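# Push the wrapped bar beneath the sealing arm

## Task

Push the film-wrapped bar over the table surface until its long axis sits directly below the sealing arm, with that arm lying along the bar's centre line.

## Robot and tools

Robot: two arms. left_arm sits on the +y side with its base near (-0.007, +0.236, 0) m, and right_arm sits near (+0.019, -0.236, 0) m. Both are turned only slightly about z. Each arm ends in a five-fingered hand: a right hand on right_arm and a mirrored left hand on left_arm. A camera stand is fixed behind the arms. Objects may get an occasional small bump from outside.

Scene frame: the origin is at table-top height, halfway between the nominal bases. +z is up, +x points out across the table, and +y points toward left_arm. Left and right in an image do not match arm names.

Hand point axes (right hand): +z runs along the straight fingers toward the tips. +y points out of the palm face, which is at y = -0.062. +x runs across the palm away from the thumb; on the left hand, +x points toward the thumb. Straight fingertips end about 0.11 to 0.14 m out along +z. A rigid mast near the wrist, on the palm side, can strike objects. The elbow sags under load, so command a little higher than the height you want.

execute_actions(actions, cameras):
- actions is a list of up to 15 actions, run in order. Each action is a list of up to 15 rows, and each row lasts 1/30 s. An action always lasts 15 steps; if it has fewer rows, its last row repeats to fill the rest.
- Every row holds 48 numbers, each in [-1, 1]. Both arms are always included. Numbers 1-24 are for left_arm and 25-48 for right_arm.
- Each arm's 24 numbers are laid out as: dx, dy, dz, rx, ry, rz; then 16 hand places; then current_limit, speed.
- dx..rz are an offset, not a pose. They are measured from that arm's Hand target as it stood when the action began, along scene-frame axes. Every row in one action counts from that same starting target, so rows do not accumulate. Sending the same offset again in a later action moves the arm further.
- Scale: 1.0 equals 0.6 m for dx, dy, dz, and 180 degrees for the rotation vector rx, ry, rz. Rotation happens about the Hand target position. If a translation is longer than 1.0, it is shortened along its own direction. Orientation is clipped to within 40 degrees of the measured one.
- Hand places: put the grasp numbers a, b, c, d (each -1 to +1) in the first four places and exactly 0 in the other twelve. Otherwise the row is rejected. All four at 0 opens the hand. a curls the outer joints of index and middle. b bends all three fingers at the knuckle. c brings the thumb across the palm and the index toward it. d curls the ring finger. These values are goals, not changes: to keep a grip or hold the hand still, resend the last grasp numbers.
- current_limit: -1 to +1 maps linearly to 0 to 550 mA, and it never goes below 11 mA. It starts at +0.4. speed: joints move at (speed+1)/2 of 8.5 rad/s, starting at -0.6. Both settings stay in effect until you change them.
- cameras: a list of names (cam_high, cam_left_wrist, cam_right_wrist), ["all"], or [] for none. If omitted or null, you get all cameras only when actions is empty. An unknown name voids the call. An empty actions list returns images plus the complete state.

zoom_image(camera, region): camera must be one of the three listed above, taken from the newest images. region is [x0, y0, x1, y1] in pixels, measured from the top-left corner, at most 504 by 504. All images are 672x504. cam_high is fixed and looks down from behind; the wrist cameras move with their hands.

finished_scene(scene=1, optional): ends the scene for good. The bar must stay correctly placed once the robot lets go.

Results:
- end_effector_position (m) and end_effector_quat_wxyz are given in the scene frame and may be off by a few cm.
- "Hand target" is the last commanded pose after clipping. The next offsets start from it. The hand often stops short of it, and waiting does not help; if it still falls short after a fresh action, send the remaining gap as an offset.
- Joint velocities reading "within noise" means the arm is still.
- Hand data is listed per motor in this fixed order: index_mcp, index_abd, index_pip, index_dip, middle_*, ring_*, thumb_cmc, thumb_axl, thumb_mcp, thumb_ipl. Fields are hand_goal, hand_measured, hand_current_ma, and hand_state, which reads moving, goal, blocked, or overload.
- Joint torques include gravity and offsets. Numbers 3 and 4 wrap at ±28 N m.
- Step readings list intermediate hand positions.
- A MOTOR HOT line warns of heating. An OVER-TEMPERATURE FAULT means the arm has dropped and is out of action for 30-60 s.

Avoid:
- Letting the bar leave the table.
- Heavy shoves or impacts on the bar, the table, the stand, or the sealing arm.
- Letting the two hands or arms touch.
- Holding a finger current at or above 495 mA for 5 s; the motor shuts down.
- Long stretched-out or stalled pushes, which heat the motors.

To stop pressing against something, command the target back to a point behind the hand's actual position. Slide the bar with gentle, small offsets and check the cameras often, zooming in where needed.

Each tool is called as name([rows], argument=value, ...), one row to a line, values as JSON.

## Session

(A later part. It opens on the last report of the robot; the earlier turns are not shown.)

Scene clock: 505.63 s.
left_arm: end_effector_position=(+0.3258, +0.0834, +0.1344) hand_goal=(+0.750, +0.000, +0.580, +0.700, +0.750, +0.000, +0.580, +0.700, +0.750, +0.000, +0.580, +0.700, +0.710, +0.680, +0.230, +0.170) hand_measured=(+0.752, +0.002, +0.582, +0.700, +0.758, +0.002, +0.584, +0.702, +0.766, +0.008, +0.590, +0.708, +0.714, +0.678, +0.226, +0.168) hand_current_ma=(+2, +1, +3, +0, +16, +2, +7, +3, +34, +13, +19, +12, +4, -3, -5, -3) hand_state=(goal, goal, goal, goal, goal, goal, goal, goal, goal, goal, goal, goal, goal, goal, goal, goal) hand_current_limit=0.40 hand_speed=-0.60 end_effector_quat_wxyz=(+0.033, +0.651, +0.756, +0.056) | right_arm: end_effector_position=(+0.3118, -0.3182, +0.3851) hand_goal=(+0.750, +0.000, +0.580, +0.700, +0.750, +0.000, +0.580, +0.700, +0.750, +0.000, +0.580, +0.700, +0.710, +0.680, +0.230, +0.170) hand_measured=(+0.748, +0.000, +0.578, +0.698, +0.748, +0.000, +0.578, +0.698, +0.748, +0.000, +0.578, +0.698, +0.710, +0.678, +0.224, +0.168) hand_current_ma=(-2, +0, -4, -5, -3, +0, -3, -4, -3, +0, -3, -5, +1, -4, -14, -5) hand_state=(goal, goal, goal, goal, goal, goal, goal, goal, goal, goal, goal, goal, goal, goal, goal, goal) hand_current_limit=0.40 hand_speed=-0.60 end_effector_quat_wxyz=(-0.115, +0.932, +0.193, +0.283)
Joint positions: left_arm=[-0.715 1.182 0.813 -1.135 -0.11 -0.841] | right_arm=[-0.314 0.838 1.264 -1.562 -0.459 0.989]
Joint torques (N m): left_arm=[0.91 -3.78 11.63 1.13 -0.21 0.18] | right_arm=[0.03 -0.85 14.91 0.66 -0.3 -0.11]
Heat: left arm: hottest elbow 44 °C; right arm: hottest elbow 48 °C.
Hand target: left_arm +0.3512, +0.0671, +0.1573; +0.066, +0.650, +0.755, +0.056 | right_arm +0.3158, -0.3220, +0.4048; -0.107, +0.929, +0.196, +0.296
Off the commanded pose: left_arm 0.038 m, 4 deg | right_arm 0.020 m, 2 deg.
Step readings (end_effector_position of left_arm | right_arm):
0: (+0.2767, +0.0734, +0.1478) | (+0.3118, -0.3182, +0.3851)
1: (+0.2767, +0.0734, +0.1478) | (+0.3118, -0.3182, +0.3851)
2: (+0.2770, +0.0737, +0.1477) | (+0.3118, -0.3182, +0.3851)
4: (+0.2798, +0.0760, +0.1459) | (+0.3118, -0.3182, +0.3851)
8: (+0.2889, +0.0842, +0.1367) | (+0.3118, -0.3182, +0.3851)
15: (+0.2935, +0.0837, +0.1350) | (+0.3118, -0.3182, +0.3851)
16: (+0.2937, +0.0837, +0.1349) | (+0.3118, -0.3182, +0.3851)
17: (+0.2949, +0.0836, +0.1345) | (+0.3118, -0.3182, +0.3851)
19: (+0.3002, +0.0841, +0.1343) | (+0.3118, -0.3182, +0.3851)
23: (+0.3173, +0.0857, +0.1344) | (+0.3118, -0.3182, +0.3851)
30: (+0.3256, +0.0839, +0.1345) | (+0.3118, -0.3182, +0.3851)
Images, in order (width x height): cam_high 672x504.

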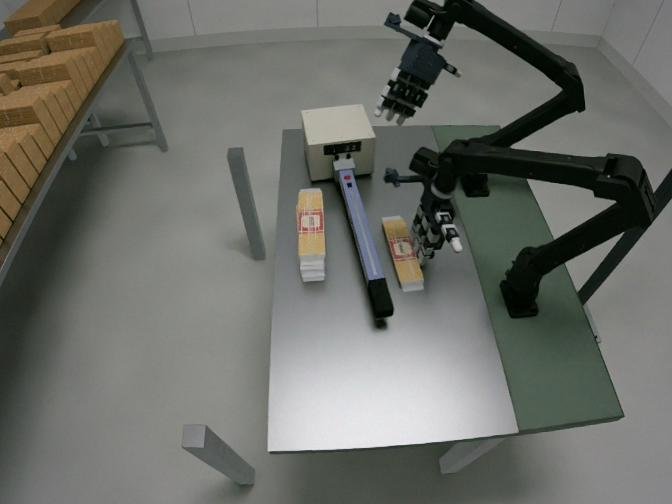

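execute_actions([
  [[0.04,0,0.035,0.006,0,0,0,0,0,0,0,0,0,0,0,0,0,0,0,0,0,0,0.4,-0.6,0,0,0,0,0,0,0,0,0,0,0,0,0,0,0,0,0,0,0,0,0,0,0.4,-0.6]],
  [[0.05,0,0,0,0,0,0,0,0,0,0,0,0,0,0,0,0,0,0,0,0,0,0.4,-0.6,0,0,0,0,0,0,0,0,0,0,0,0,0,0,0,0,0,0,0,0,0,0,0.4,-0.6]],
], cameras=["cam_high"])

zoom_image(camera="cam_high", region=[340, 160, 500, 320])

Scene clock: 531.00 s.
left_arm: end_effector_position=(+0.3818, +0.0796, +0.1538) hand_goal=(+0.750, +0.000, +0.580, +0.700, +0.750, +0.000, +0.580, +0.700, +0.750, +0.000, +0.580, +0.700, +0.710, +0.680, +0.230, +0.170) hand_measured=(+0.752, +0.002, +0.582, +0.700, +0.754, +0.002, +0.584, +0.702, +0.754, +0.002, +0.582, +0.704, +0.714, +0.678, +0.226, +0.168) hand_current_ma=(+4, +1, +3, +0, +7, +2, +4, +3, +5, +2, +4, +4, +4, -3, -5, -3) hand_state=(goal, goal, goal, goal, goal, goal, goal, goal, goal, goal, goal, goal, goal, goal, goal, goal) hand_current_limit=0.40 hand_speed=-0.60 end_effector_quat_wxyz=(+0.031, +0.651, +0.756, +0.061) | right_arm: end_effector_position=(+0.3118, -0.3182, +0.3851) hand_goal=(+0.750, +0.000, +0.580, +0.700, +0.750, +0.000, +0.580, +0.700, +0.750, +0.000, +0.580, +0.700, +0.710, +0.680, +0.230, +0.170) hand_measured=(+0.748, +0.000, +0.578, +0.698, +0.748, +0.000, +0.578, +0.698, +0.748, +0.000, +0.578, +0.698, +0.710, +0.678, +0.224, +0.168) hand_current_ma=(-2, +0, -4, -5, -3, +0, -3, -4, -3, +0, -3, -5, +1, -4, -14, -5) hand_state=(goal, goal, goal, goal, goal, goal, goal, goal, goal, goal, goal, goal, goal, goal, goal, goal) hand_current_limit=0.40 hand_speed=-0.60 end_effector_quat_wxyz=(-0.115, +0.932, +0.193, +0.283)
Joint positions: left_arm=[-0.625 1.294 0.958 -1.161 -0.114 -0.752] | right_arm=[-0.314 0.838 1.264 -1.562 -0.459 0.989]
Joint torques (N m): left_arm=[0.79 -5.95 11.82 0.61 -0.19 0.19] | right_arm=[0.21 -0.38 15.04 0.69 -0.3 -0.11]
Heat: left arm: hottest elbow 45 °C; right arm: hottest elbow 48 °C.
Hand target: left_arm +0.4053, +0.0671, +0.1783; +0.060, +0.651, +0.754, +0.063 | right_arm +0.3158, -0.3220, +0.4048; -0.107, +0.929, +0.196, +0.296
Off the commanded pose: left_arm 0.036 m, 3 deg | right_arm 0.020 m, 2 deg.
Step readings (end_effector_position of left_arm | right_arm):
0: (+0.3259, +0.0835, +0.1344) | (+0.3118, -0.3182, +0.3851)
1: (+0.3261, +0.0833, +0.1346) | (+0.3118, -0.3182, +0.3851)
2: (+0.3268, +0.0831, +0.1349) | (+0.3118, -0.3182, +0.3851)
4: (+0.3312, +0.0830, +0.1367) | (+0.3118, -0.3182, +0.3851)
8: (+0.3458, +0.0819, +0.1457) | (+0.3118, -0.3182, +0.3851)
15: (+0.3555, +0.0781, +0.1559) | (+0.3118, -0.3182, +0.3851)
16: (+0.3555, +0.0779, +0.1558) | (+0.3118, -0.3182, +0.3851)
17: (+0.3566, +0.0785, +0.1556) | (+0.3118, -0.3182, +0.3851)
19: (+0.3616, +0.0779, +0.1555) | (+0.3118, -0.3182, +0.3851)
23: (+0.3761, +0.0797, +0.1551) | (+0.3118, -0.3182, +0.3851)
30: (+0.3816, +0.0800, +0.1541) | (+0.3118, -0.3182, +0.3851)
Images, in order (width x height): cam_high 672x504.

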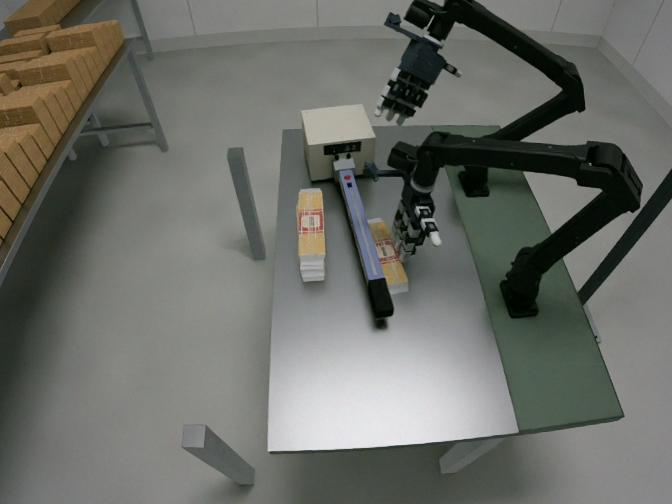

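Scaled by 3.150.

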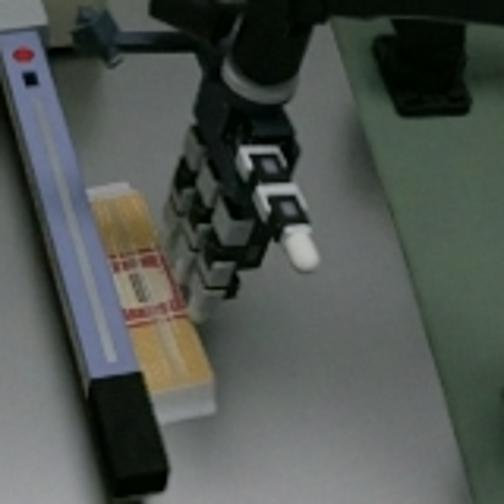

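execute_actions([
  [[0,0,-0.02,0,0,0,0,0,0,0,0,0,0,0,0,0,0,0,0,0,0,0,0.4,-0.6,0,0,0,0,0,0,0,0,0,0,0,0,0,0,0,0,0,0,0,0,0,0,0.4,-0.6]],
  [[0.045,0,0.005,0,0,0,0,0,0,0,0,0,0,0,0,0,0,0,0,0,0,0,0.4,-0.6,0,0,0,0,0,0,0,0,0,0,0,0,0,0,0,0,0,0,0,0,0,0,0.4,-0.6]],
], cameras=["cam_high"])

zoom_image(camera="cam_high", region=[340, 190, 460, 330])

Scene clock: 570.83 s.
left_arm: end_effector_position=(+0.4042, +0.0811, +0.1410) hand_goal=(+0.750, +0.000, +0.580, +0.700, +0.750, +0.000, +0.580, +0.700, +0.750, +0.000, +0.580, +0.700, +0.710, +0.680, +0.230, +0.170) hand_measured=(+0.758, +0.002, +0.584, +0.700, +0.754, +0.002, +0.584, +0.702, +0.752, +0.002, +0.582, +0.704, +0.714, +0.678, +0.226, +0.168) hand_current_ma=(+14, +1, +4, +0, +7, +2, +4, +3, +4, +2, +3, +4, +4, -3, -5, -3) hand_state=(goal, goal, goal, goal, goal, goal, goal, goal, goal, goal, goal, goal, goal, goal, goal, goal) hand_current_limit=0.40 hand_speed=-0.60 end_effector_quat_wxyz=(+0.023, +0.651, +0.757, +0.058) | right_arm: end_effector_position=(+0.3118, -0.3182, +0.3851) hand_goal=(+0.750, +0.000, +0.580, +0.700, +0.750, +0.000, +0.580, +0.700, +0.750, +0.000, +0.580, +0.700, +0.710, +0.680, +0.230, +0.170) hand_measured=(+0.748, +0.000, +0.578, +0.698, +0.748, +0.000, +0.578, +0.698, +0.748, +0.000, +0.578, +0.698, +0.710, +0.678, +0.224, +0.168) hand_current_ma=(-2, +0, -4, -5, -3, +0, -3, -4, -3, +0, -3, -5, +1, -4, -14, -5) hand_state=(goal, goal, goal, goal, goal, goal, goal, goal, goal, goal, goal, goal, goal, goal, goal, goal) hand_current_limit=0.40 hand_speed=-0.60 end_effector_quat_wxyz=(-0.115, +0.932, +0.193, +0.283)
Joint positions: left_arm=[-0.586 1.363 0.99 -1.137 -0.108 -0.715] | right_arm=[-0.314 0.838 1.264 -1.562 -0.459 0.989]
Joint torques (N m): left_arm=[0.73 -7.18 12.07 0.88 -0.21 0.21] | right_arm=[-0.15 -0.26 15.01 0.66 -0.33 -0.08]
Heat: left arm: hottest elbow 47 °C; right arm: hottest elbow 49 °C.
Hand target: left_arm +0.4322, +0.0671, +0.1693; +0.060, +0.651, +0.754, +0.063 | right_arm +0.3158, -0.3220, +0.4048; -0.107, +0.929, +0.196, +0.296
Off the commanded pose: left_arm 0.042 m, 4 deg | right_arm 0.020 m, 2 deg.
Step readings (end_effector_position of left_arm | right_arm):
0: (+0.3818, +0.0796, +0.1538) | (+0.3118, -0.3182, +0.3851)
1: (+0.3818, +0.0796, +0.1538) | (+0.3118, -0.3182, +0.3851)
2: (+0.3818, +0.0796, +0.1536) | (+0.3118, -0.3182, +0.3851)
4: (+0.3824, +0.0792, +0.1534) | (+0.3118, -0.3182, +0.3851)
8: (+0.3849, +0.0775, +0.1518) | (+0.3118, -0.3182, +0.3851)
15: (+0.3861, +0.0765, +0.1499) | (+0.3118, -0.3182, +0.3851)
16: (+0.3862, +0.0766, +0.1498) | (+0.3118, -0.3182, +0.3851)
17: (+0.3864, +0.0767, +0.1492) | (+0.3118, -0.3182, +0.3851)
19: (+0.3889, +0.0776, +0.1471) | (+0.3118, -0.3182, +0.3851)
23: (+0.3989, +0.0813, +0.1419) | (+0.3118, -0.3182, +0.3851)
30: (+0.4038, +0.0816, +0.1406) | (+0.3118, -0.3182, +0.3851)
Images, in order (width x height): cam_high 672x504.

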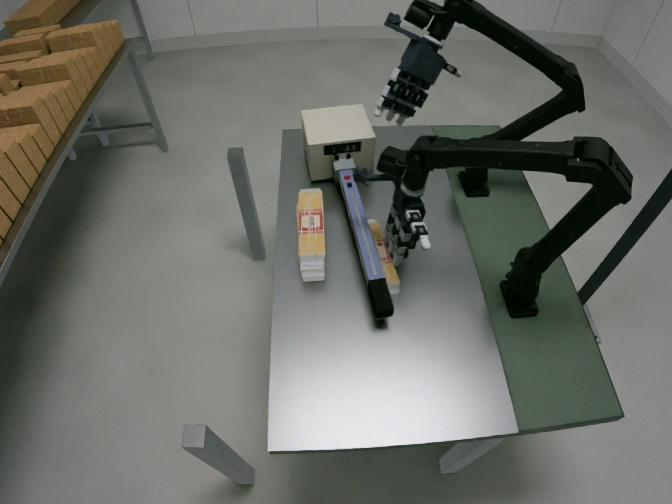

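Scaled by 3.600.

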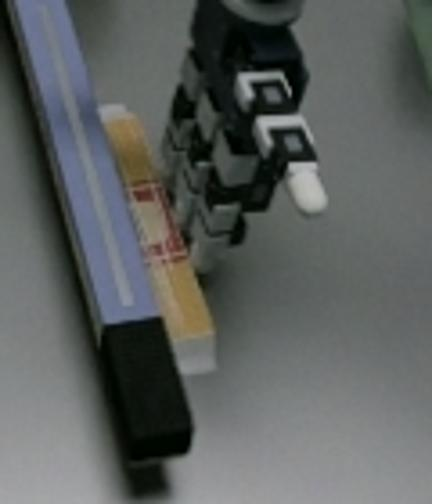

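execute_actions([
  [[0.032,0,0.004,0,0,-0.01,0,0,0,0,0,0,0,0,0,0,0,0,0,0,0,0,0.4,-0.6,0,0,0,0,0,0,0,0,0,0,0,0,0,0,0,0,0,0,0,0,0,0,0.4,-0.6]],
], cameras=["cam_high"])

zoom_image(camera="cam_high", region=[340, 190, 460, 330])

Scene clock: 591.00 s.
left_arm: end_effector_position=(+0.4235, +0.0801, +0.1446) hand_goal=(+0.750, +0.000, +0.580, +0.700, +0.750, +0.000, +0.580, +0.700, +0.750, +0.000, +0.580, +0.700, +0.710, +0.680, +0.230, +0.170) hand_measured=(+0.760, +0.002, +0.584, +0.702, +0.754, +0.002, +0.582, +0.702, +0.752, +0.002, +0.582, +0.704, +0.714, +0.678, +0.226, +0.168) hand_current_ma=(+17, +1, +6, +1, +5, +2, +3, +3, +3, +2, +3, +4, +4, -3, -5, -3) hand_state=(goal, goal, goal, goal, goal, goal, goal, goal, goal, goal, goal, goal, goal, goal, goal, goal) hand_current_limit=0.40 hand_speed=-0.60 end_effector_quat_wxyz=(+0.025, +0.663, +0.746, +0.056) | right_arm: end_effector_position=(+0.3118, -0.3182, +0.3851) hand_goal=(+0.750, +0.000, +0.580, +0.700, +0.750, +0.000, +0.580, +0.700, +0.750, +0.000, +0.580, +0.700, +0.710, +0.680, +0.230, +0.170) hand_measured=(+0.748, +0.000, +0.578, +0.698, +0.748, +0.000, +0.578, +0.698, +0.748, +0.000, +0.578, +0.698, +0.710, +0.678, +0.224, +0.168) hand_current_ma=(-2, +0, -4, -5, -3, +0, -3, -4, -3, +0, -3, -5, +1, -4, -14, -5) hand_state=(goal, goal, goal, goal, goal, goal, goal, goal, goal, goal, goal, goal, goal, goal, goal, goal) hand_current_limit=0.40 hand_speed=-0.60 end_effector_quat_wxyz=(-0.115, +0.932, +0.193, +0.283)
Joint positions: left_arm=[-0.555 1.393 1.03 -1.137 -0.101 -0.652] | right_arm=[-0.314 0.838 1.264 -1.562 -0.459 0.989]
Joint torques (N m): left_arm=[0.79 -7.41 12.08 0.94 -0.13 0.2] | right_arm=[-0.03 -0.44 14.86 0.64 -0.3 -0.11]
Heat: left arm: hottest elbow 51 °C; right arm: hottest elbow 49 °C.
Hand target: left_arm +0.4515, +0.0673, +0.1715; +0.061, +0.663, +0.744, +0.062 | right_arm +0.3158, -0.3220, +0.4048; -0.107, +0.929, +0.196, +0.296
Off the commanded pose: left_arm 0.041 m, 4 deg | right_arm 0.020 m, 2 deg.
Step readings (end_effector_position of left_arm | right_arm):
0: (+0.4042, +0.0811, +0.1410) | (+0.3118, -0.3182, +0.3851)
1: (+0.4042, +0.0811, +0.1410) | (+0.3118, -0.3182, +0.3851)
2: (+0.4048, +0.0809, +0.1411) | (+0.3118, -0.3182, +0.3851)
4: (+0.4078, +0.0805, +0.1413) | (+0.3118, -0.3182, +0.3851)
8: (+0.4180, +0.0814, +0.1433) | (+0.3118, -0.3182, +0.3851)
15: (+0.4231, +0.0807, +0.1449) | (+0.3118, -0.3182, +0.3851)
Images, in order (width x height): cam_high 672x504.

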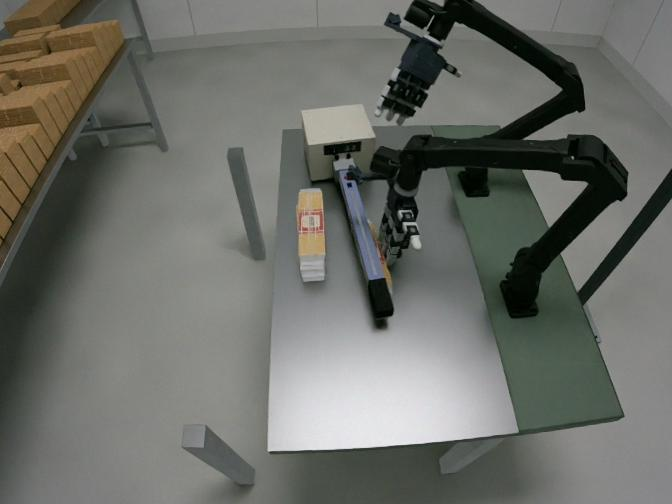

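Scaled by 3.600.

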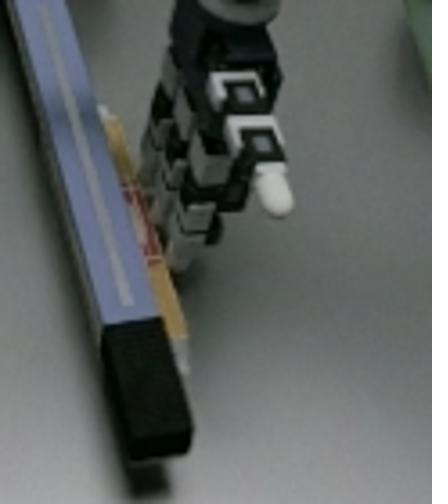

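execute_actions([
  [[0.0225,0,0,0,0,0.004,0,0,0,0,0,0,0,0,0,0,0,0,0,0,0,0,0.4,-0.6,0,0,0,0,0,0,0,0,0,0,0,0,0,0,0,0,0,0,0,0,0,0,0.4,-0.6]],
], cameras=["cam_high", "cam_left_wrist"])

zoom_image(camera="cam_high", region=[330, 190, 450, 330])

Scene clock: 608.00 s.
left_arm: end_effector_position=(+0.4365, +0.0790, +0.1442) hand_goal=(+0.750, +0.000, +0.580, +0.700, +0.750, +0.000, +0.580, +0.700, +0.750, +0.000, +0.580, +0.700, +0.710, +0.680, +0.230, +0.170) hand_measured=(+0.758, +0.002, +0.584, +0.702, +0.756, +0.002, +0.582, +0.702, +0.752, +0.002, +0.582, +0.704, +0.714, +0.678, +0.226, +0.168) hand_current_ma=(+15, +1, +6, +1, +9, +2, +3, +3, +3, +2, +3, +4, +4, -3, -5, -3) hand_state=(goal, goal, goal, goal, goal, goal, goal, goal, goal, goal, goal, goal, goal, goal, goal, goal) hand_current_limit=0.40 hand_speed=-0.60 end_effector_quat_wxyz=(+0.025, +0.659, +0.750, +0.056) | right_arm: end_effector_position=(+0.3118, -0.3182, +0.3851) hand_goal=(+0.750, +0.000, +0.580, +0.700, +0.750, +0.000, +0.580, +0.700, +0.750, +0.000, +0.580, +0.700, +0.710, +0.680, +0.230, +0.170) hand_measured=(+0.748, +0.000, +0.578, +0.698, +0.748, +0.000, +0.578, +0.698, +0.748, +0.000, +0.578, +0.698, +0.710, +0.678, +0.224, +0.168) hand_current_ma=(-2, +0, -4, -5, -3, +0, -3, -4, -3, +0, -3, -5, +1, -4, -14, -5) hand_state=(goal, goal, goal, goal, goal, goal, goal, goal, goal, goal, goal, goal, goal, goal, goal, goal) hand_current_limit=0.40 hand_speed=-0.60 end_effector_quat_wxyz=(-0.115, +0.932, +0.193, +0.283)
Joint positions: left_arm=[-0.542 1.426 1.063 -1.137 -0.099 -0.649] | right_arm=[-0.314 0.838 1.264 -1.562 -0.459 0.989]
Joint torques (N m): left_arm=[0.85 -8 12.07 0.91 -0.17 0.19] | right_arm=[0.15 -0.62 14.95 0.72 -0.31 -0.1]
Heat: left arm: hottest elbow 51 °C; right arm: hottest elbow 49 °C.
Hand target: left_arm +0.4650, +0.0671, +0.1717; +0.061, +0.658, +0.748, +0.063 | right_arm +0.3158, -0.3220, +0.4048; -0.107, +0.929, +0.196, +0.296
Off the commanded pose: left_arm 0.041 m, 4 deg | right_arm 0.020 m, 2 deg.
Step readings (end_effector_position of left_arm | right_arm):
0: (+0.4236, +0.0799, +0.1447) | (+0.3118, -0.3182, +0.3851)
1: (+0.4236, +0.0799, +0.1447) | (+0.3118, -0.3182, +0.3851)
2: (+0.4240, +0.0799, +0.1449) | (+0.3118, -0.3182, +0.3851)
4: (+0.4263, +0.0792, +0.1446) | (+0.3118, -0.3182, +0.3851)
8: (+0.4336, +0.0789, +0.1441) | (+0.3118, -0.3182, +0.3851)
15: (+0.4365, +0.0790, +0.1442) | (+0.3118, -0.3182, +0.3851)
camera_calibration:
cam_left_wrist: T_world_to_cam=[[-0.563405, -0.82384, -0.0621525, 0.28715], [-0.62944, 0.379296, 0.678189, 0.103533], [-0.535145, 0.421216, -0.732255, 0.429196], [0, 0, 0, 1]] pos_world=[0.456632, 0.0165118, 0.261913]
Images, in order (width x height): cam_high 672x504, cam_left_wrist 672x504.

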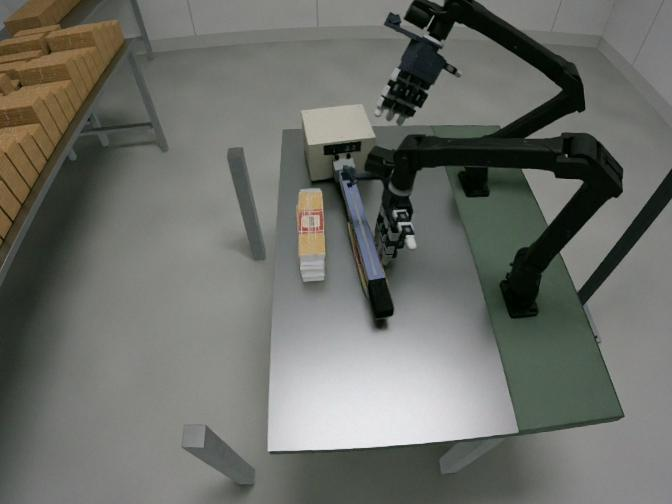

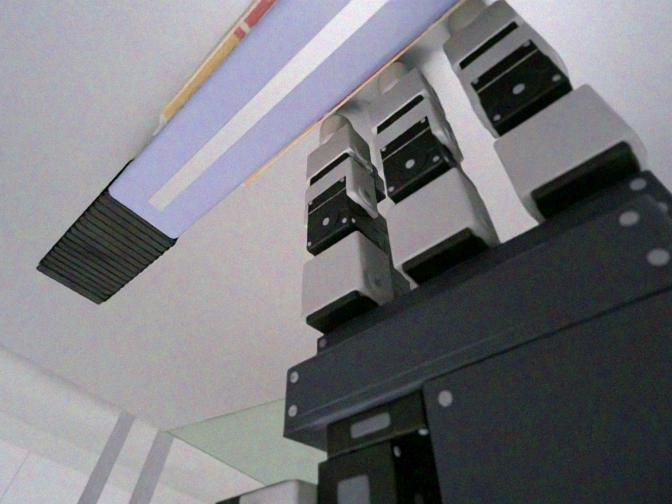

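Scaled by 3.600.

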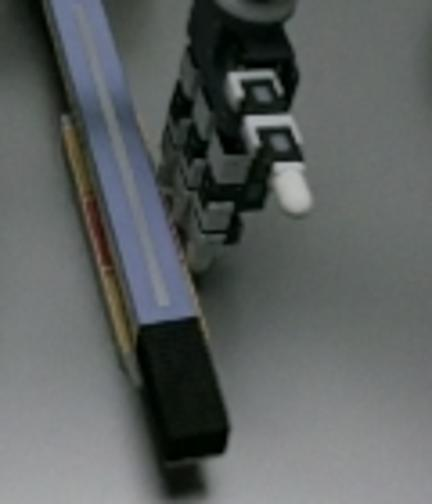

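zoom_image(camera="cam_high", region=[335, 205, 415, 305])

zoom_image(camera="cam_left_wrist", region=[30, 0, 480, 310])

Scaled by 5.040.

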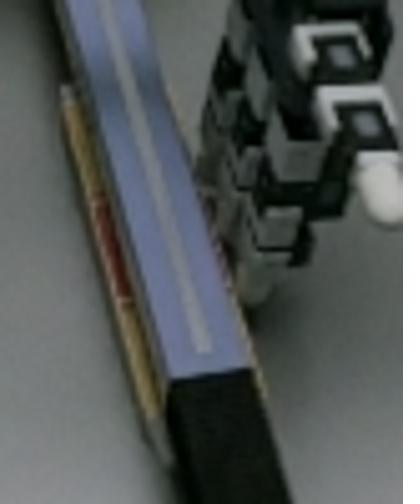

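Scaled by 1.120.

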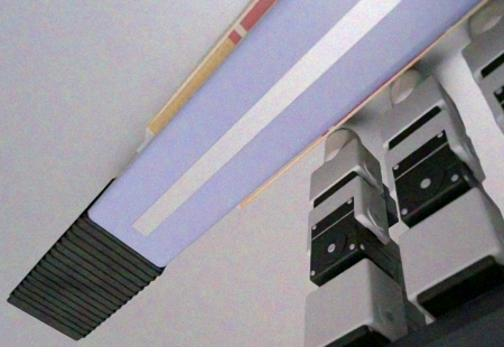

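execute_actions([
  [[0.0095,0,0,0,0,0,0,0,0,0,0,0,0,0,0,0,0,0,0,0,0,0,0.4,-0.6,0,0,0,0,0,0,0,0,0,0,0,0,0,0,0,0,0,0,0,0,0,0,0.4,-0.6]],
], cameras=["cam_high", "cam_left_wrist"])

zoom_image(camera="cam_high", region=[335, 205, 415, 305])

zoom_image(camera="cam_left_wrist", region=[30, 0, 480, 310])

Scene clock: 661.37 s.
left_arm: end_effector_position=(+0.4418, +0.0786, +0.1441) hand_goal=(+0.750, +0.000, +0.580, +0.700, +0.750, +0.000, +0.580, +0.700, +0.750, +0.000, +0.580, +0.700, +0.710, +0.680, +0.230, +0.170) hand_measured=(+0.758, +0.002, +0.584, +0.702, +0.756, +0.002, +0.582, +0.702, +0.752, +0.002, +0.582, +0.704, +0.714, +0.678, +0.226, +0.168) hand_current_ma=(+15, +1, +6, +1, +9, +2, +3, +3, +3, +2, +3, +4, +4, -3, -5, -3) hand_state=(goal, goal, goal, goal, goal, goal, goal, goal, goal, goal, goal, goal, goal, goal, goal, goal) hand_current_limit=0.40 hand_speed=-0.60 end_effector_quat_wxyz=(+0.025, +0.659, +0.750, +0.056) | right_arm: end_effector_position=(+0.3118, -0.3182, +0.3851) hand_goal=(+0.750, +0.000, +0.580, +0.700, +0.750, +0.000, +0.580, +0.700, +0.750, +0.000, +0.580, +0.700, +0.710, +0.680, +0.230, +0.170) hand_measured=(+0.748, +0.000, +0.578, +0.698, +0.748, +0.000, +0.578, +0.698, +0.748, +0.000, +0.578, +0.698, +0.710, +0.678, +0.224, +0.168) hand_current_ma=(-2, +0, -4, -5, -3, +0, -3, -4, -3, +0, -3, -5, +1, -4, -14, -5) hand_state=(goal, goal, goal, goal, goal, goal, goal, goal, goal, goal, goal, goal, goal, goal, goal, goal) hand_current_limit=0.40 hand_speed=-0.60 end_effector_quat_wxyz=(-0.115, +0.932, +0.193, +0.283)
Joint positions: left_arm=[-0.536 1.438 1.076 -1.137 -0.099 -0.643] | right_arm=[-0.314 0.838 1.264 -1.562 -0.459 0.989]
Joint torques (N m): left_arm=[0.91 -8.12 12.1 0.91 -0.16 0.2] | right_arm=[-0.15 -0.5 14.97 0.79 -0.32 -0.07]
Heat: left arm: hottest elbow 56 °C; right arm: hottest elbow 50 °C.
Hand target: left_arm +0.4707, +0.0672, +0.1717; +0.061, +0.658, +0.748, +0.063 | right_arm +0.3158, -0.3220, +0.4048; -0.107, +0.929, +0.196, +0.296
Off the commanded pose: left_arm 0.042 m, 4 deg | right_arm 0.020 m, 2 deg.
Step readings (end_effector_position of left_arm | right_arm):
0: (+0.4365, +0.0790, +0.1442) | (+0.3118, -0.3182, +0.3851)
1: (+0.4365, +0.0790, +0.1442) | (+0.3118, -0.3182, +0.3851)
2: (+0.4366, +0.0789, +0.1442) | (+0.3118, -0.3182, +0.3851)
4: (+0.4375, +0.0786, +0.1441) | (+0.3118, -0.3182, +0.3851)
8: (+0.4406, +0.0786, +0.1442) | (+0.3118, -0.3182, +0.3851)
15: (+0.4418, +0.0786, +0.1441) | (+0.3118, -0.3182, +0.3851)
camera_calibration:
cam_left_wrist: T_world_to_cam=[[-0.563461, -0.823803, -0.0621338, 0.289904], [-0.629315, 0.379275, 0.678316, 0.106959], [-0.535233, 0.421307, -0.732138, 0.432095], [0, 0, 0, 1]] pos_world=[0.461932, 0.016212, 0.261814]
Images, in order (width x height): cam_high 672x504, cam_left_wrist 672x504.

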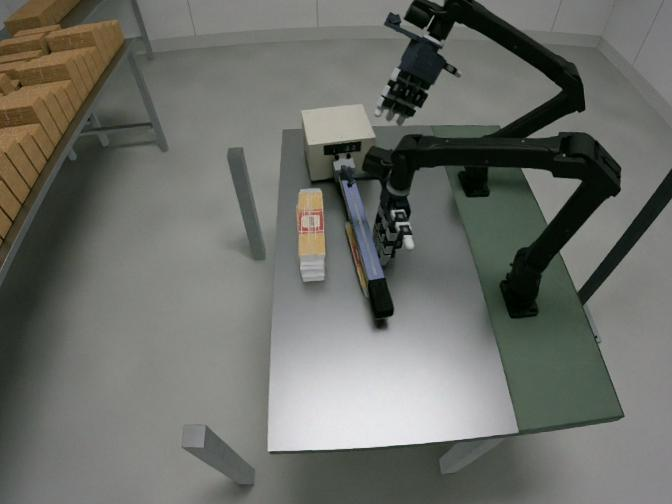

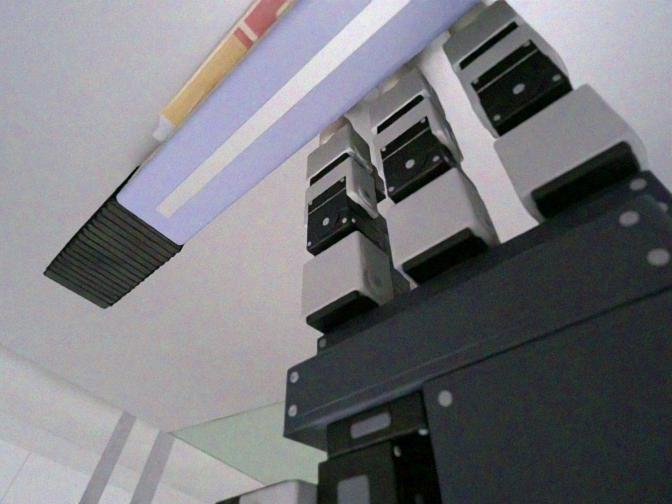

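Scaled by 5.040.

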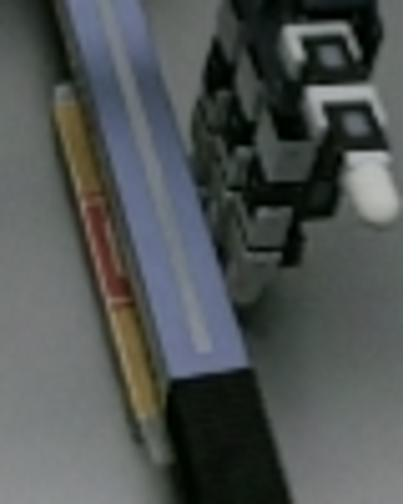

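Scaled by 1.120.

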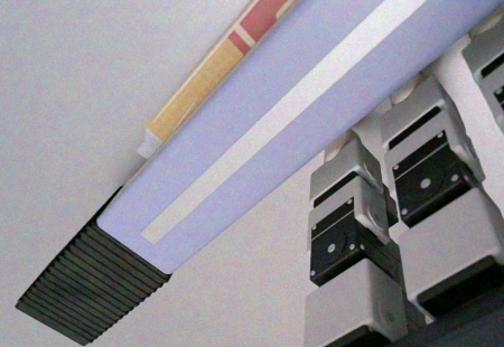

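execute_actions([
  [[-0.07,0,0,0,0,0,0,0,0,0,0,0,0,0,0,0,0,0,0,0,0,0,0.4,-0.6,0,0,0,0,0,0,0,0,0,0,0,0,0,0,0,0,0,0,0,0,0,0,0.4,-0.6]],
  [[-0.08,0,0.01,0,0,0,0,0,0,0,0,0,0,0,0,0,0,0,0,0,0,0,0.4,-0.6,0,0,0,0,0,0,0,0,0,0,0,0,0,0,0,0,0,0,0,0,0,0,0.4,-0.6]],
  [[-0.1,0,0.06,0,0,0,0,0,0,0,0,0,0,0,0,0,0,0,0,0,0,0,0.4,-0.6,0,0,0,0,0,0,0,0,0,0,0,0,0,0,0,0,0,0,0,0,0,0,0.4,-0.6]],
], cameras=["cam_high", "cam_left_wrist"])

zoom_image(camera="cam_high", region=[325, 190, 425, 310])

Scene clock: 702.40 s.
left_arm: end_effector_position=(+0.3230, +0.0683, +0.2124) hand_goal=(+0.750, +0.000, +0.580, +0.700, +0.750, +0.000, +0.580, +0.700, +0.750, +0.000, +0.580, +0.700, +0.710, +0.680, +0.230, +0.170) hand_measured=(+0.750, +0.002, +0.582, +0.702, +0.750, +0.002, +0.582, +0.702, +0.750, +0.002, +0.582, +0.702, +0.712, +0.678, +0.226, +0.168) hand_current_ma=(+0, +1, +2, +1, +0, +2, +2, +3, +0, +2, +2, +4, +3, -3, -5, -3) hand_state=(goal, goal, goal, goal, goal, goal, goal, goal, goal, goal, goal, goal, goal, goal, goal, goal) hand_current_limit=0.40 hand_speed=-0.60 end_effector_quat_wxyz=(+0.062, +0.660, +0.746, +0.062) | right_arm: end_effector_position=(+0.3118, -0.3182, +0.3851) hand_goal=(+0.750, +0.000, +0.580, +0.700, +0.750, +0.000, +0.580, +0.700, +0.750, +0.000, +0.580, +0.700, +0.710, +0.680, +0.230, +0.170) hand_measured=(+0.748, +0.000, +0.578, +0.698, +0.748, +0.000, +0.578, +0.698, +0.748, +0.000, +0.578, +0.698, +0.710, +0.678, +0.224, +0.168) hand_current_ma=(-2, +0, -4, -5, -3, +0, -3, -4, -3, +0, -3, -5, +1, -4, -14, -5) hand_state=(goal, goal, goal, goal, goal, goal, goal, goal, goal, goal, goal, goal, goal, goal, goal, goal) hand_current_limit=0.40 hand_speed=-0.60 end_effector_quat_wxyz=(-0.115, +0.932, +0.193, +0.283)
Joint positions: left_arm=[-0.761 1.102 0.952 -1.298 -0.126 -0.857] | right_arm=[-0.314 0.838 1.264 -1.562 -0.459 0.989]
Joint torques (N m): left_arm=[-0.91 -4.37 7.94 0.16 -0.35 -0.12] | right_arm=[0.09 -0.38 14.91 0.69 -0.29 -0.12]
Heat: left arm: hottest elbow 52 °C; right arm: hottest elbow 50 °C.
Hand target: left_arm +0.3207, +0.0672, +0.2137; +0.061, +0.658, +0.748, +0.063 | right_arm +0.3158, -0.3220, +0.4048; -0.107, +0.929, +0.196, +0.296
Off the commanded pose: left_arm 0.003 m, 0 deg | right_arm 0.020 m, 2 deg.
Step readings (end_effector_position of left_arm | right_arm):
0: (+0.4418, +0.0786, +0.1441) | (+0.3118, -0.3182, +0.3851)
1: (+0.4418, +0.0786, +0.1441) | (+0.3118, -0.3182, +0.3851)
2: (+0.4418, +0.0786, +0.1441) | (+0.3118, -0.3182, +0.3851)
4: (+0.4411, +0.0770, +0.1464) | (+0.3118, -0.3182, +0.3851)
8: (+0.4369, +0.0713, +0.1600) | (+0.3118, -0.3182, +0.3851)
15: (+0.4319, +0.0674, +0.1718) | (+0.3118, -0.3182, +0.3851)
16: (+0.4315, +0.0679, +0.1712) | (+0.3118, -0.3182, +0.3851)
17: (+0.4293, +0.0678, +0.1703) | (+0.3118, -0.3182, +0.3851)
19: (+0.4191, +0.0703, +0.1667) | (+0.3118, -0.3182, +0.3851)
23: (+0.3939, +0.0688, +0.1655) | (+0.3118, -0.3182, +0.3851)
30: (+0.3860, +0.0656, +0.1758) | (+0.3118, -0.3182, +0.3851)
31: (+0.3856, +0.0659, +0.1758) | (+0.3118, -0.3182, +0.3851)
32: (+0.3832, +0.0663, +0.1761) | (+0.3118, -0.3182, +0.3851)
34: (+0.3710, +0.0686, +0.1791) | (+0.3118, -0.3182, +0.3851)
38: (+0.3411, +0.0653, +0.1968) | (+0.3118, -0.3182, +0.3851)
45: (+0.3250, +0.0666, +0.2128) | (+0.3118, -0.3182, +0.3851)
camera_calibration:
cam_left_wrist: T_world_to_cam=[[-0.568357, -0.820107, -0.0662915, 0.220921], [-0.6668, 0.411909, 0.621055, 0.0119017], [-0.482025, 0.397184, -0.780959, 0.41768], [0, 0, 0, 1]] pos_world=[0.33483, 0.0103809, 0.333444]
Images, in order (width x height): cam_high 672x504, cam_left_wrist 672x504.

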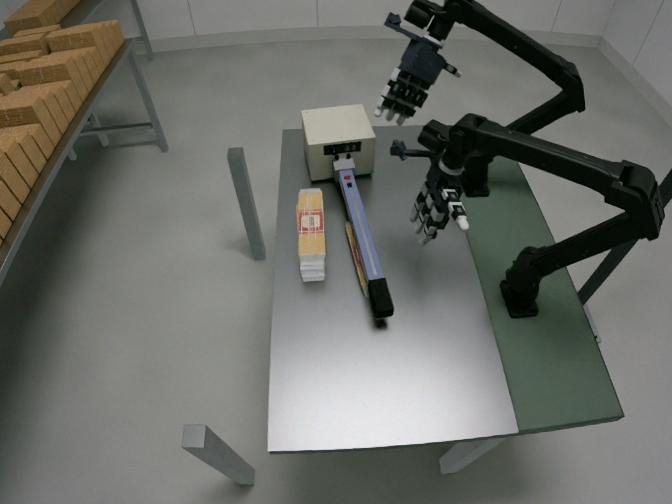

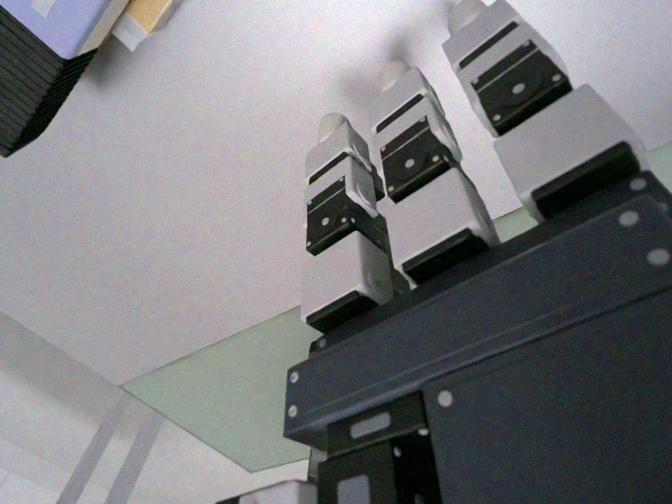

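Scaled by 4.200.

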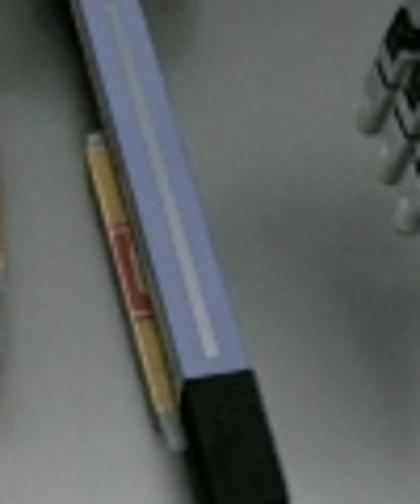

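execute_actions([
  [[0.04,0,0.11,0,0,0,0,0,0,0,0,0,0,0,0,0,0,0,0,0,0,0,0.4,-0.6,0,0,0,0,0,0,0,0,0,0,0,0,0,0,0,0,0,0,0,0,0,0,0.4,-0.6]],
  [[0.12,-0.05,0.07,0,0,0,0,0,0,0,0,0,0,0,0,0,0,0,0,0,0,0,0.4,-0.6,0,0,0,0,0,0,0,0,0,0,0,0,0,0,0,0,0,0,0,0,0,0,0.4,-0.6]],
], cameras=["cam_high", "cam_left_wrist"])

zoom_image(camera="cam_left_wrist", region=[100, 0, 450, 240])

Scene clock: 723.23 s.
left_arm: end_effector_position=(+0.4020, +0.0442, +0.2935) hand_goal=(+0.750, +0.000, +0.580, +0.700, +0.750, +0.000, +0.580, +0.700, +0.750, +0.000, +0.580, +0.700, +0.710, +0.680, +0.230, +0.170) hand_measured=(+0.750, +0.002, +0.582, +0.702, +0.752, +0.002, +0.582, +0.702, +0.750, +0.002, +0.582, +0.702, +0.712, +0.678, +0.226, +0.168) hand_current_ma=(+1, +1, +2, +1, +1, +2, +2, +3, +1, +2, +2, +4, +3, -3, -5, -3) hand_state=(goal, goal, goal, goal, goal, goal, goal, goal, goal, goal, goal, goal, goal, goal, goal, goal) hand_current_limit=0.40 hand_speed=-0.60 end_effector_quat_wxyz=(+0.035, +0.658, +0.750, +0.062) | right_arm: end_effector_position=(+0.3118, -0.3182, +0.3851) hand_goal=(+0.750, +0.000, +0.580, +0.700, +0.750, +0.000, +0.580, +0.700, +0.750, +0.000, +0.580, +0.700, +0.710, +0.680, +0.230, +0.170) hand_measured=(+0.748, +0.000, +0.578, +0.698, +0.748, +0.000, +0.578, +0.698, +0.748, +0.000, +0.578, +0.698, +0.710, +0.678, +0.224, +0.168) hand_current_ma=(-2, +0, -4, -5, -3, +0, -3, -4, -3, +0, -3, -5, +1, -4, -14, -5) hand_state=(goal, goal, goal, goal, goal, goal, goal, goal, goal, goal, goal, goal, goal, goal, goal, goal) hand_current_limit=0.40 hand_speed=-0.60 end_effector_quat_wxyz=(-0.115, +0.932, +0.193, +0.283)
Joint positions: left_arm=[-0.669 1.327 1.359 -1.523 -0.119 -0.776] | right_arm=[-0.314 0.838 1.264 -1.562 -0.459 0.989]
Joint torques (N m): left_arm=[0.79 -7.18 12.6 0.08 -0.13 0.18] | right_arm=[0.56 -0.32 14.94 0.57 -0.31 -0.11]
Heat: left arm: hottest elbow 49 °C; right arm: hottest elbow 50 °C.
Hand target: left_arm +0.4167, +0.0371, +0.3215; +0.060, +0.658, +0.748, +0.063 | right_arm +0.3158, -0.3220, +0.4048; -0.107, +0.929, +0.196, +0.296
Off the commanded pose: left_arm 0.032 m, 3 deg | right_arm 0.020 m, 2 deg.
Step readings (end_effector_position of left_arm | right_arm):
0: (+0.3230, +0.0684, +0.2123) | (+0.3118, -0.3182, +0.3851)
1: (+0.3228, +0.0686, +0.2123) | (+0.3118, -0.3182, +0.3851)
2: (+0.3211, +0.0701, +0.2120) | (+0.3118, -0.3182, +0.3851)
4: (+0.3170, +0.0754, +0.2141) | (+0.3118, -0.3182, +0.3851)
8: (+0.3222, +0.0790, +0.2349) | (+0.3118, -0.3182, +0.3851)
15: (+0.3309, +0.0754, +0.2586) | (+0.3118, -0.3182, +0.3851)
16: (+0.3311, +0.0753, +0.2582) | (+0.3118, -0.3182, +0.3851)
17: (+0.3328, +0.0754, +0.2588) | (+0.3118, -0.3182, +0.3851)
19: (+0.3442, +0.0702, +0.2645) | (+0.3118, -0.3182, +0.3851)
23: (+0.3851, +0.0519, +0.2859) | (+0.3118, -0.3182, +0.3851)
30: (+0.4018, +0.0450, +0.2921) | (+0.3118, -0.3182, +0.3851)
camera_calibration:
cam_left_wrist: T_world_to_cam=[[-0.562146, -0.823841, -0.0726437, 0.251004], [-0.645235, 0.381931, 0.661665, 0.00486445], [-0.517362, 0.418825, -0.746272, 0.531778], [0, 0, 0, 1]] pos_world=[0.419361, -0.0177918, 0.411866]
Images, in order (width x height): cam_high 672x504, cam_left_wrist 672x504.

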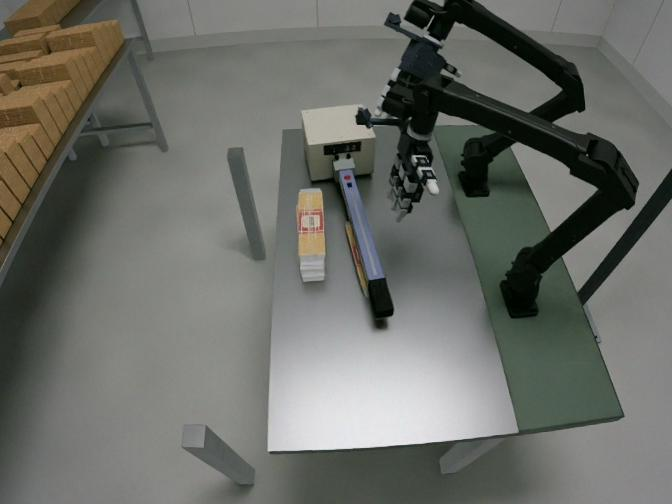

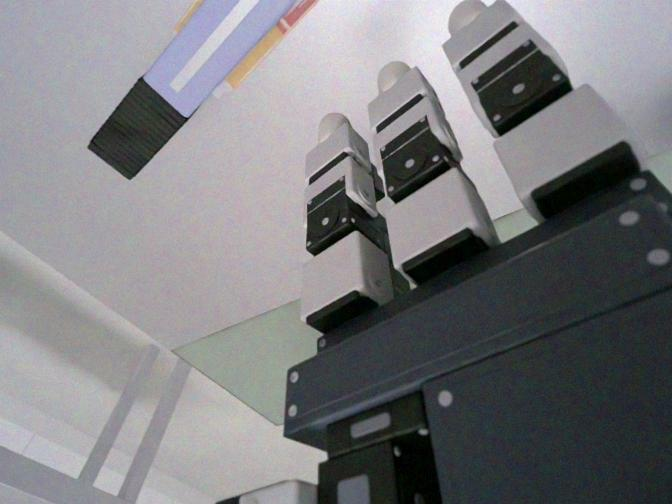

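Scaled by 1.440.

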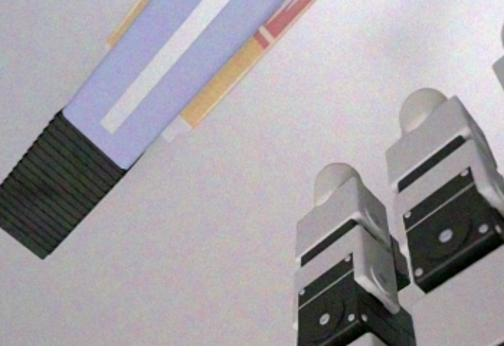

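zoom_image(camera="cam_left_wrist", region=[130, 0, 330, 140])

Scaled by 2.520.

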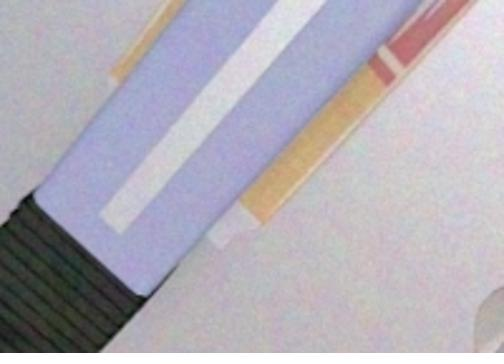

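execute_actions([
  [[-0.15,0,0,0,0,0,0,0,0,0,0,0,0,0,0,0,0,0,0,0,0,0,0.4,-0.6,0,0,0,0,0,0,0,0,0,0,0,0,0,0,0,0,0,0,0,0,0,0,0.4,-0.6]],
], cameras=["cam_high"])

Scene clock: 757.30 s.
left_arm: end_effector_position=(+0.3300, +0.0375, +0.3261) hand_goal=(+0.750, +0.000, +0.580, +0.700, +0.750, +0.000, +0.580, +0.700, +0.750, +0.000, +0.580, +0.700, +0.710, +0.680, +0.230, +0.170) hand_measured=(+0.750, +0.002, +0.582, +0.702, +0.750, +0.002, +0.582, +0.702, +0.750, +0.002, +0.582, +0.702, +0.712, +0.678, +0.226, +0.168) hand_current_ma=(+1, +1, +2, +1, +1, +2, +2, +3, +0, +2, +2, +4, +2, -3, -5, -3) hand_state=(goal, goal, goal, goal, goal, goal, goal, goal, goal, goal, goal, goal, goal, goal, goal, goal) hand_current_limit=0.40 hand_speed=-0.60 end_effector_quat_wxyz=(+0.069, +0.660, +0.746, +0.061) | right_arm: end_effector_position=(+0.3118, -0.3182, +0.3851) hand_goal=(+0.750, +0.000, +0.580, +0.700, +0.750, +0.000, +0.580, +0.700, +0.750, +0.000, +0.580, +0.700, +0.710, +0.680, +0.230, +0.170) hand_measured=(+0.748, +0.000, +0.578, +0.698, +0.748, +0.000, +0.578, +0.698, +0.748, +0.000, +0.578, +0.698, +0.710, +0.678, +0.224, +0.168) hand_current_ma=(-2, +0, -4, -5, -3, +0, -3, -4, -3, +0, -3, -5, +1, -4, -14, -5) hand_state=(goal, goal, goal, goal, goal, goal, goal, goal, goal, goal, goal, goal, goal, goal, goal, goal) hand_current_limit=0.40 hand_speed=-0.60 end_effector_quat_wxyz=(-0.115, +0.932, +0.193, +0.283)
Joint positions: left_arm=[-0.816 1.164 1.295 -1.572 -0.132 -0.912] | right_arm=[-0.314 0.838 1.264 -1.562 -0.459 0.989]
Joint torques (N m): left_arm=[-0.91 -4.95 7.32 0.18 -0.36 -0.12] | right_arm=[0.03 -0.5 14.99 0.69 -0.3 -0.09]
Heat: left arm: hottest elbow 56 °C; right arm: hottest elbow 51 °C.
Hand target: left_arm +0.3267, +0.0371, +0.3215; +0.060, +0.658, +0.748, +0.063 | right_arm +0.3158, -0.3220, +0.4048; -0.107, +0.929, +0.196, +0.296
Off the commanded pose: left_arm 0.006 m, 1 deg | right_arm 0.020 m, 2 deg.
Step readings (end_effector_position of left_arm | right_arm):
0: (+0.4020, +0.0442, +0.2935) | (+0.3118, -0.3182, +0.3851)
1: (+0.4020, +0.0442, +0.2935) | (+0.3118, -0.3182, +0.3851)
2: (+0.4010, +0.0441, +0.2942) | (+0.3118, -0.3182, +0.3851)
4: (+0.3918, +0.0422, +0.2967) | (+0.3118, -0.3182, +0.3851)
8: (+0.3547, +0.0347, +0.3077) | (+0.3118, -0.3182, +0.3851)
15: (+0.3316, +0.0356, +0.3278) | (+0.3118, -0.3182, +0.3851)
Images, in order (width x height): cam_high 672x504.

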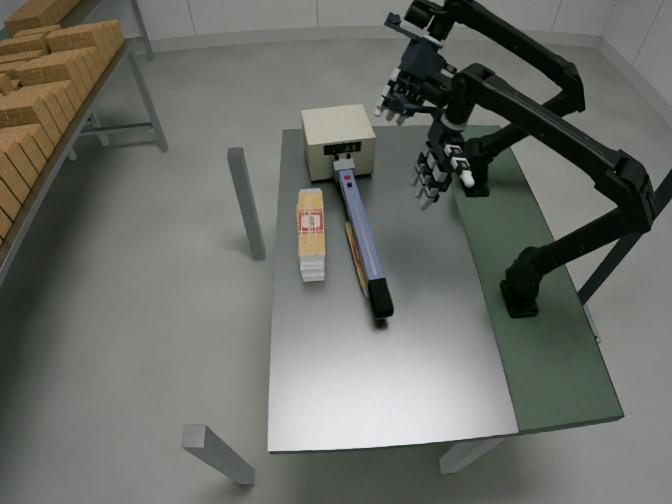

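finished_scene(scene=1)

The scene is finished: the task was done.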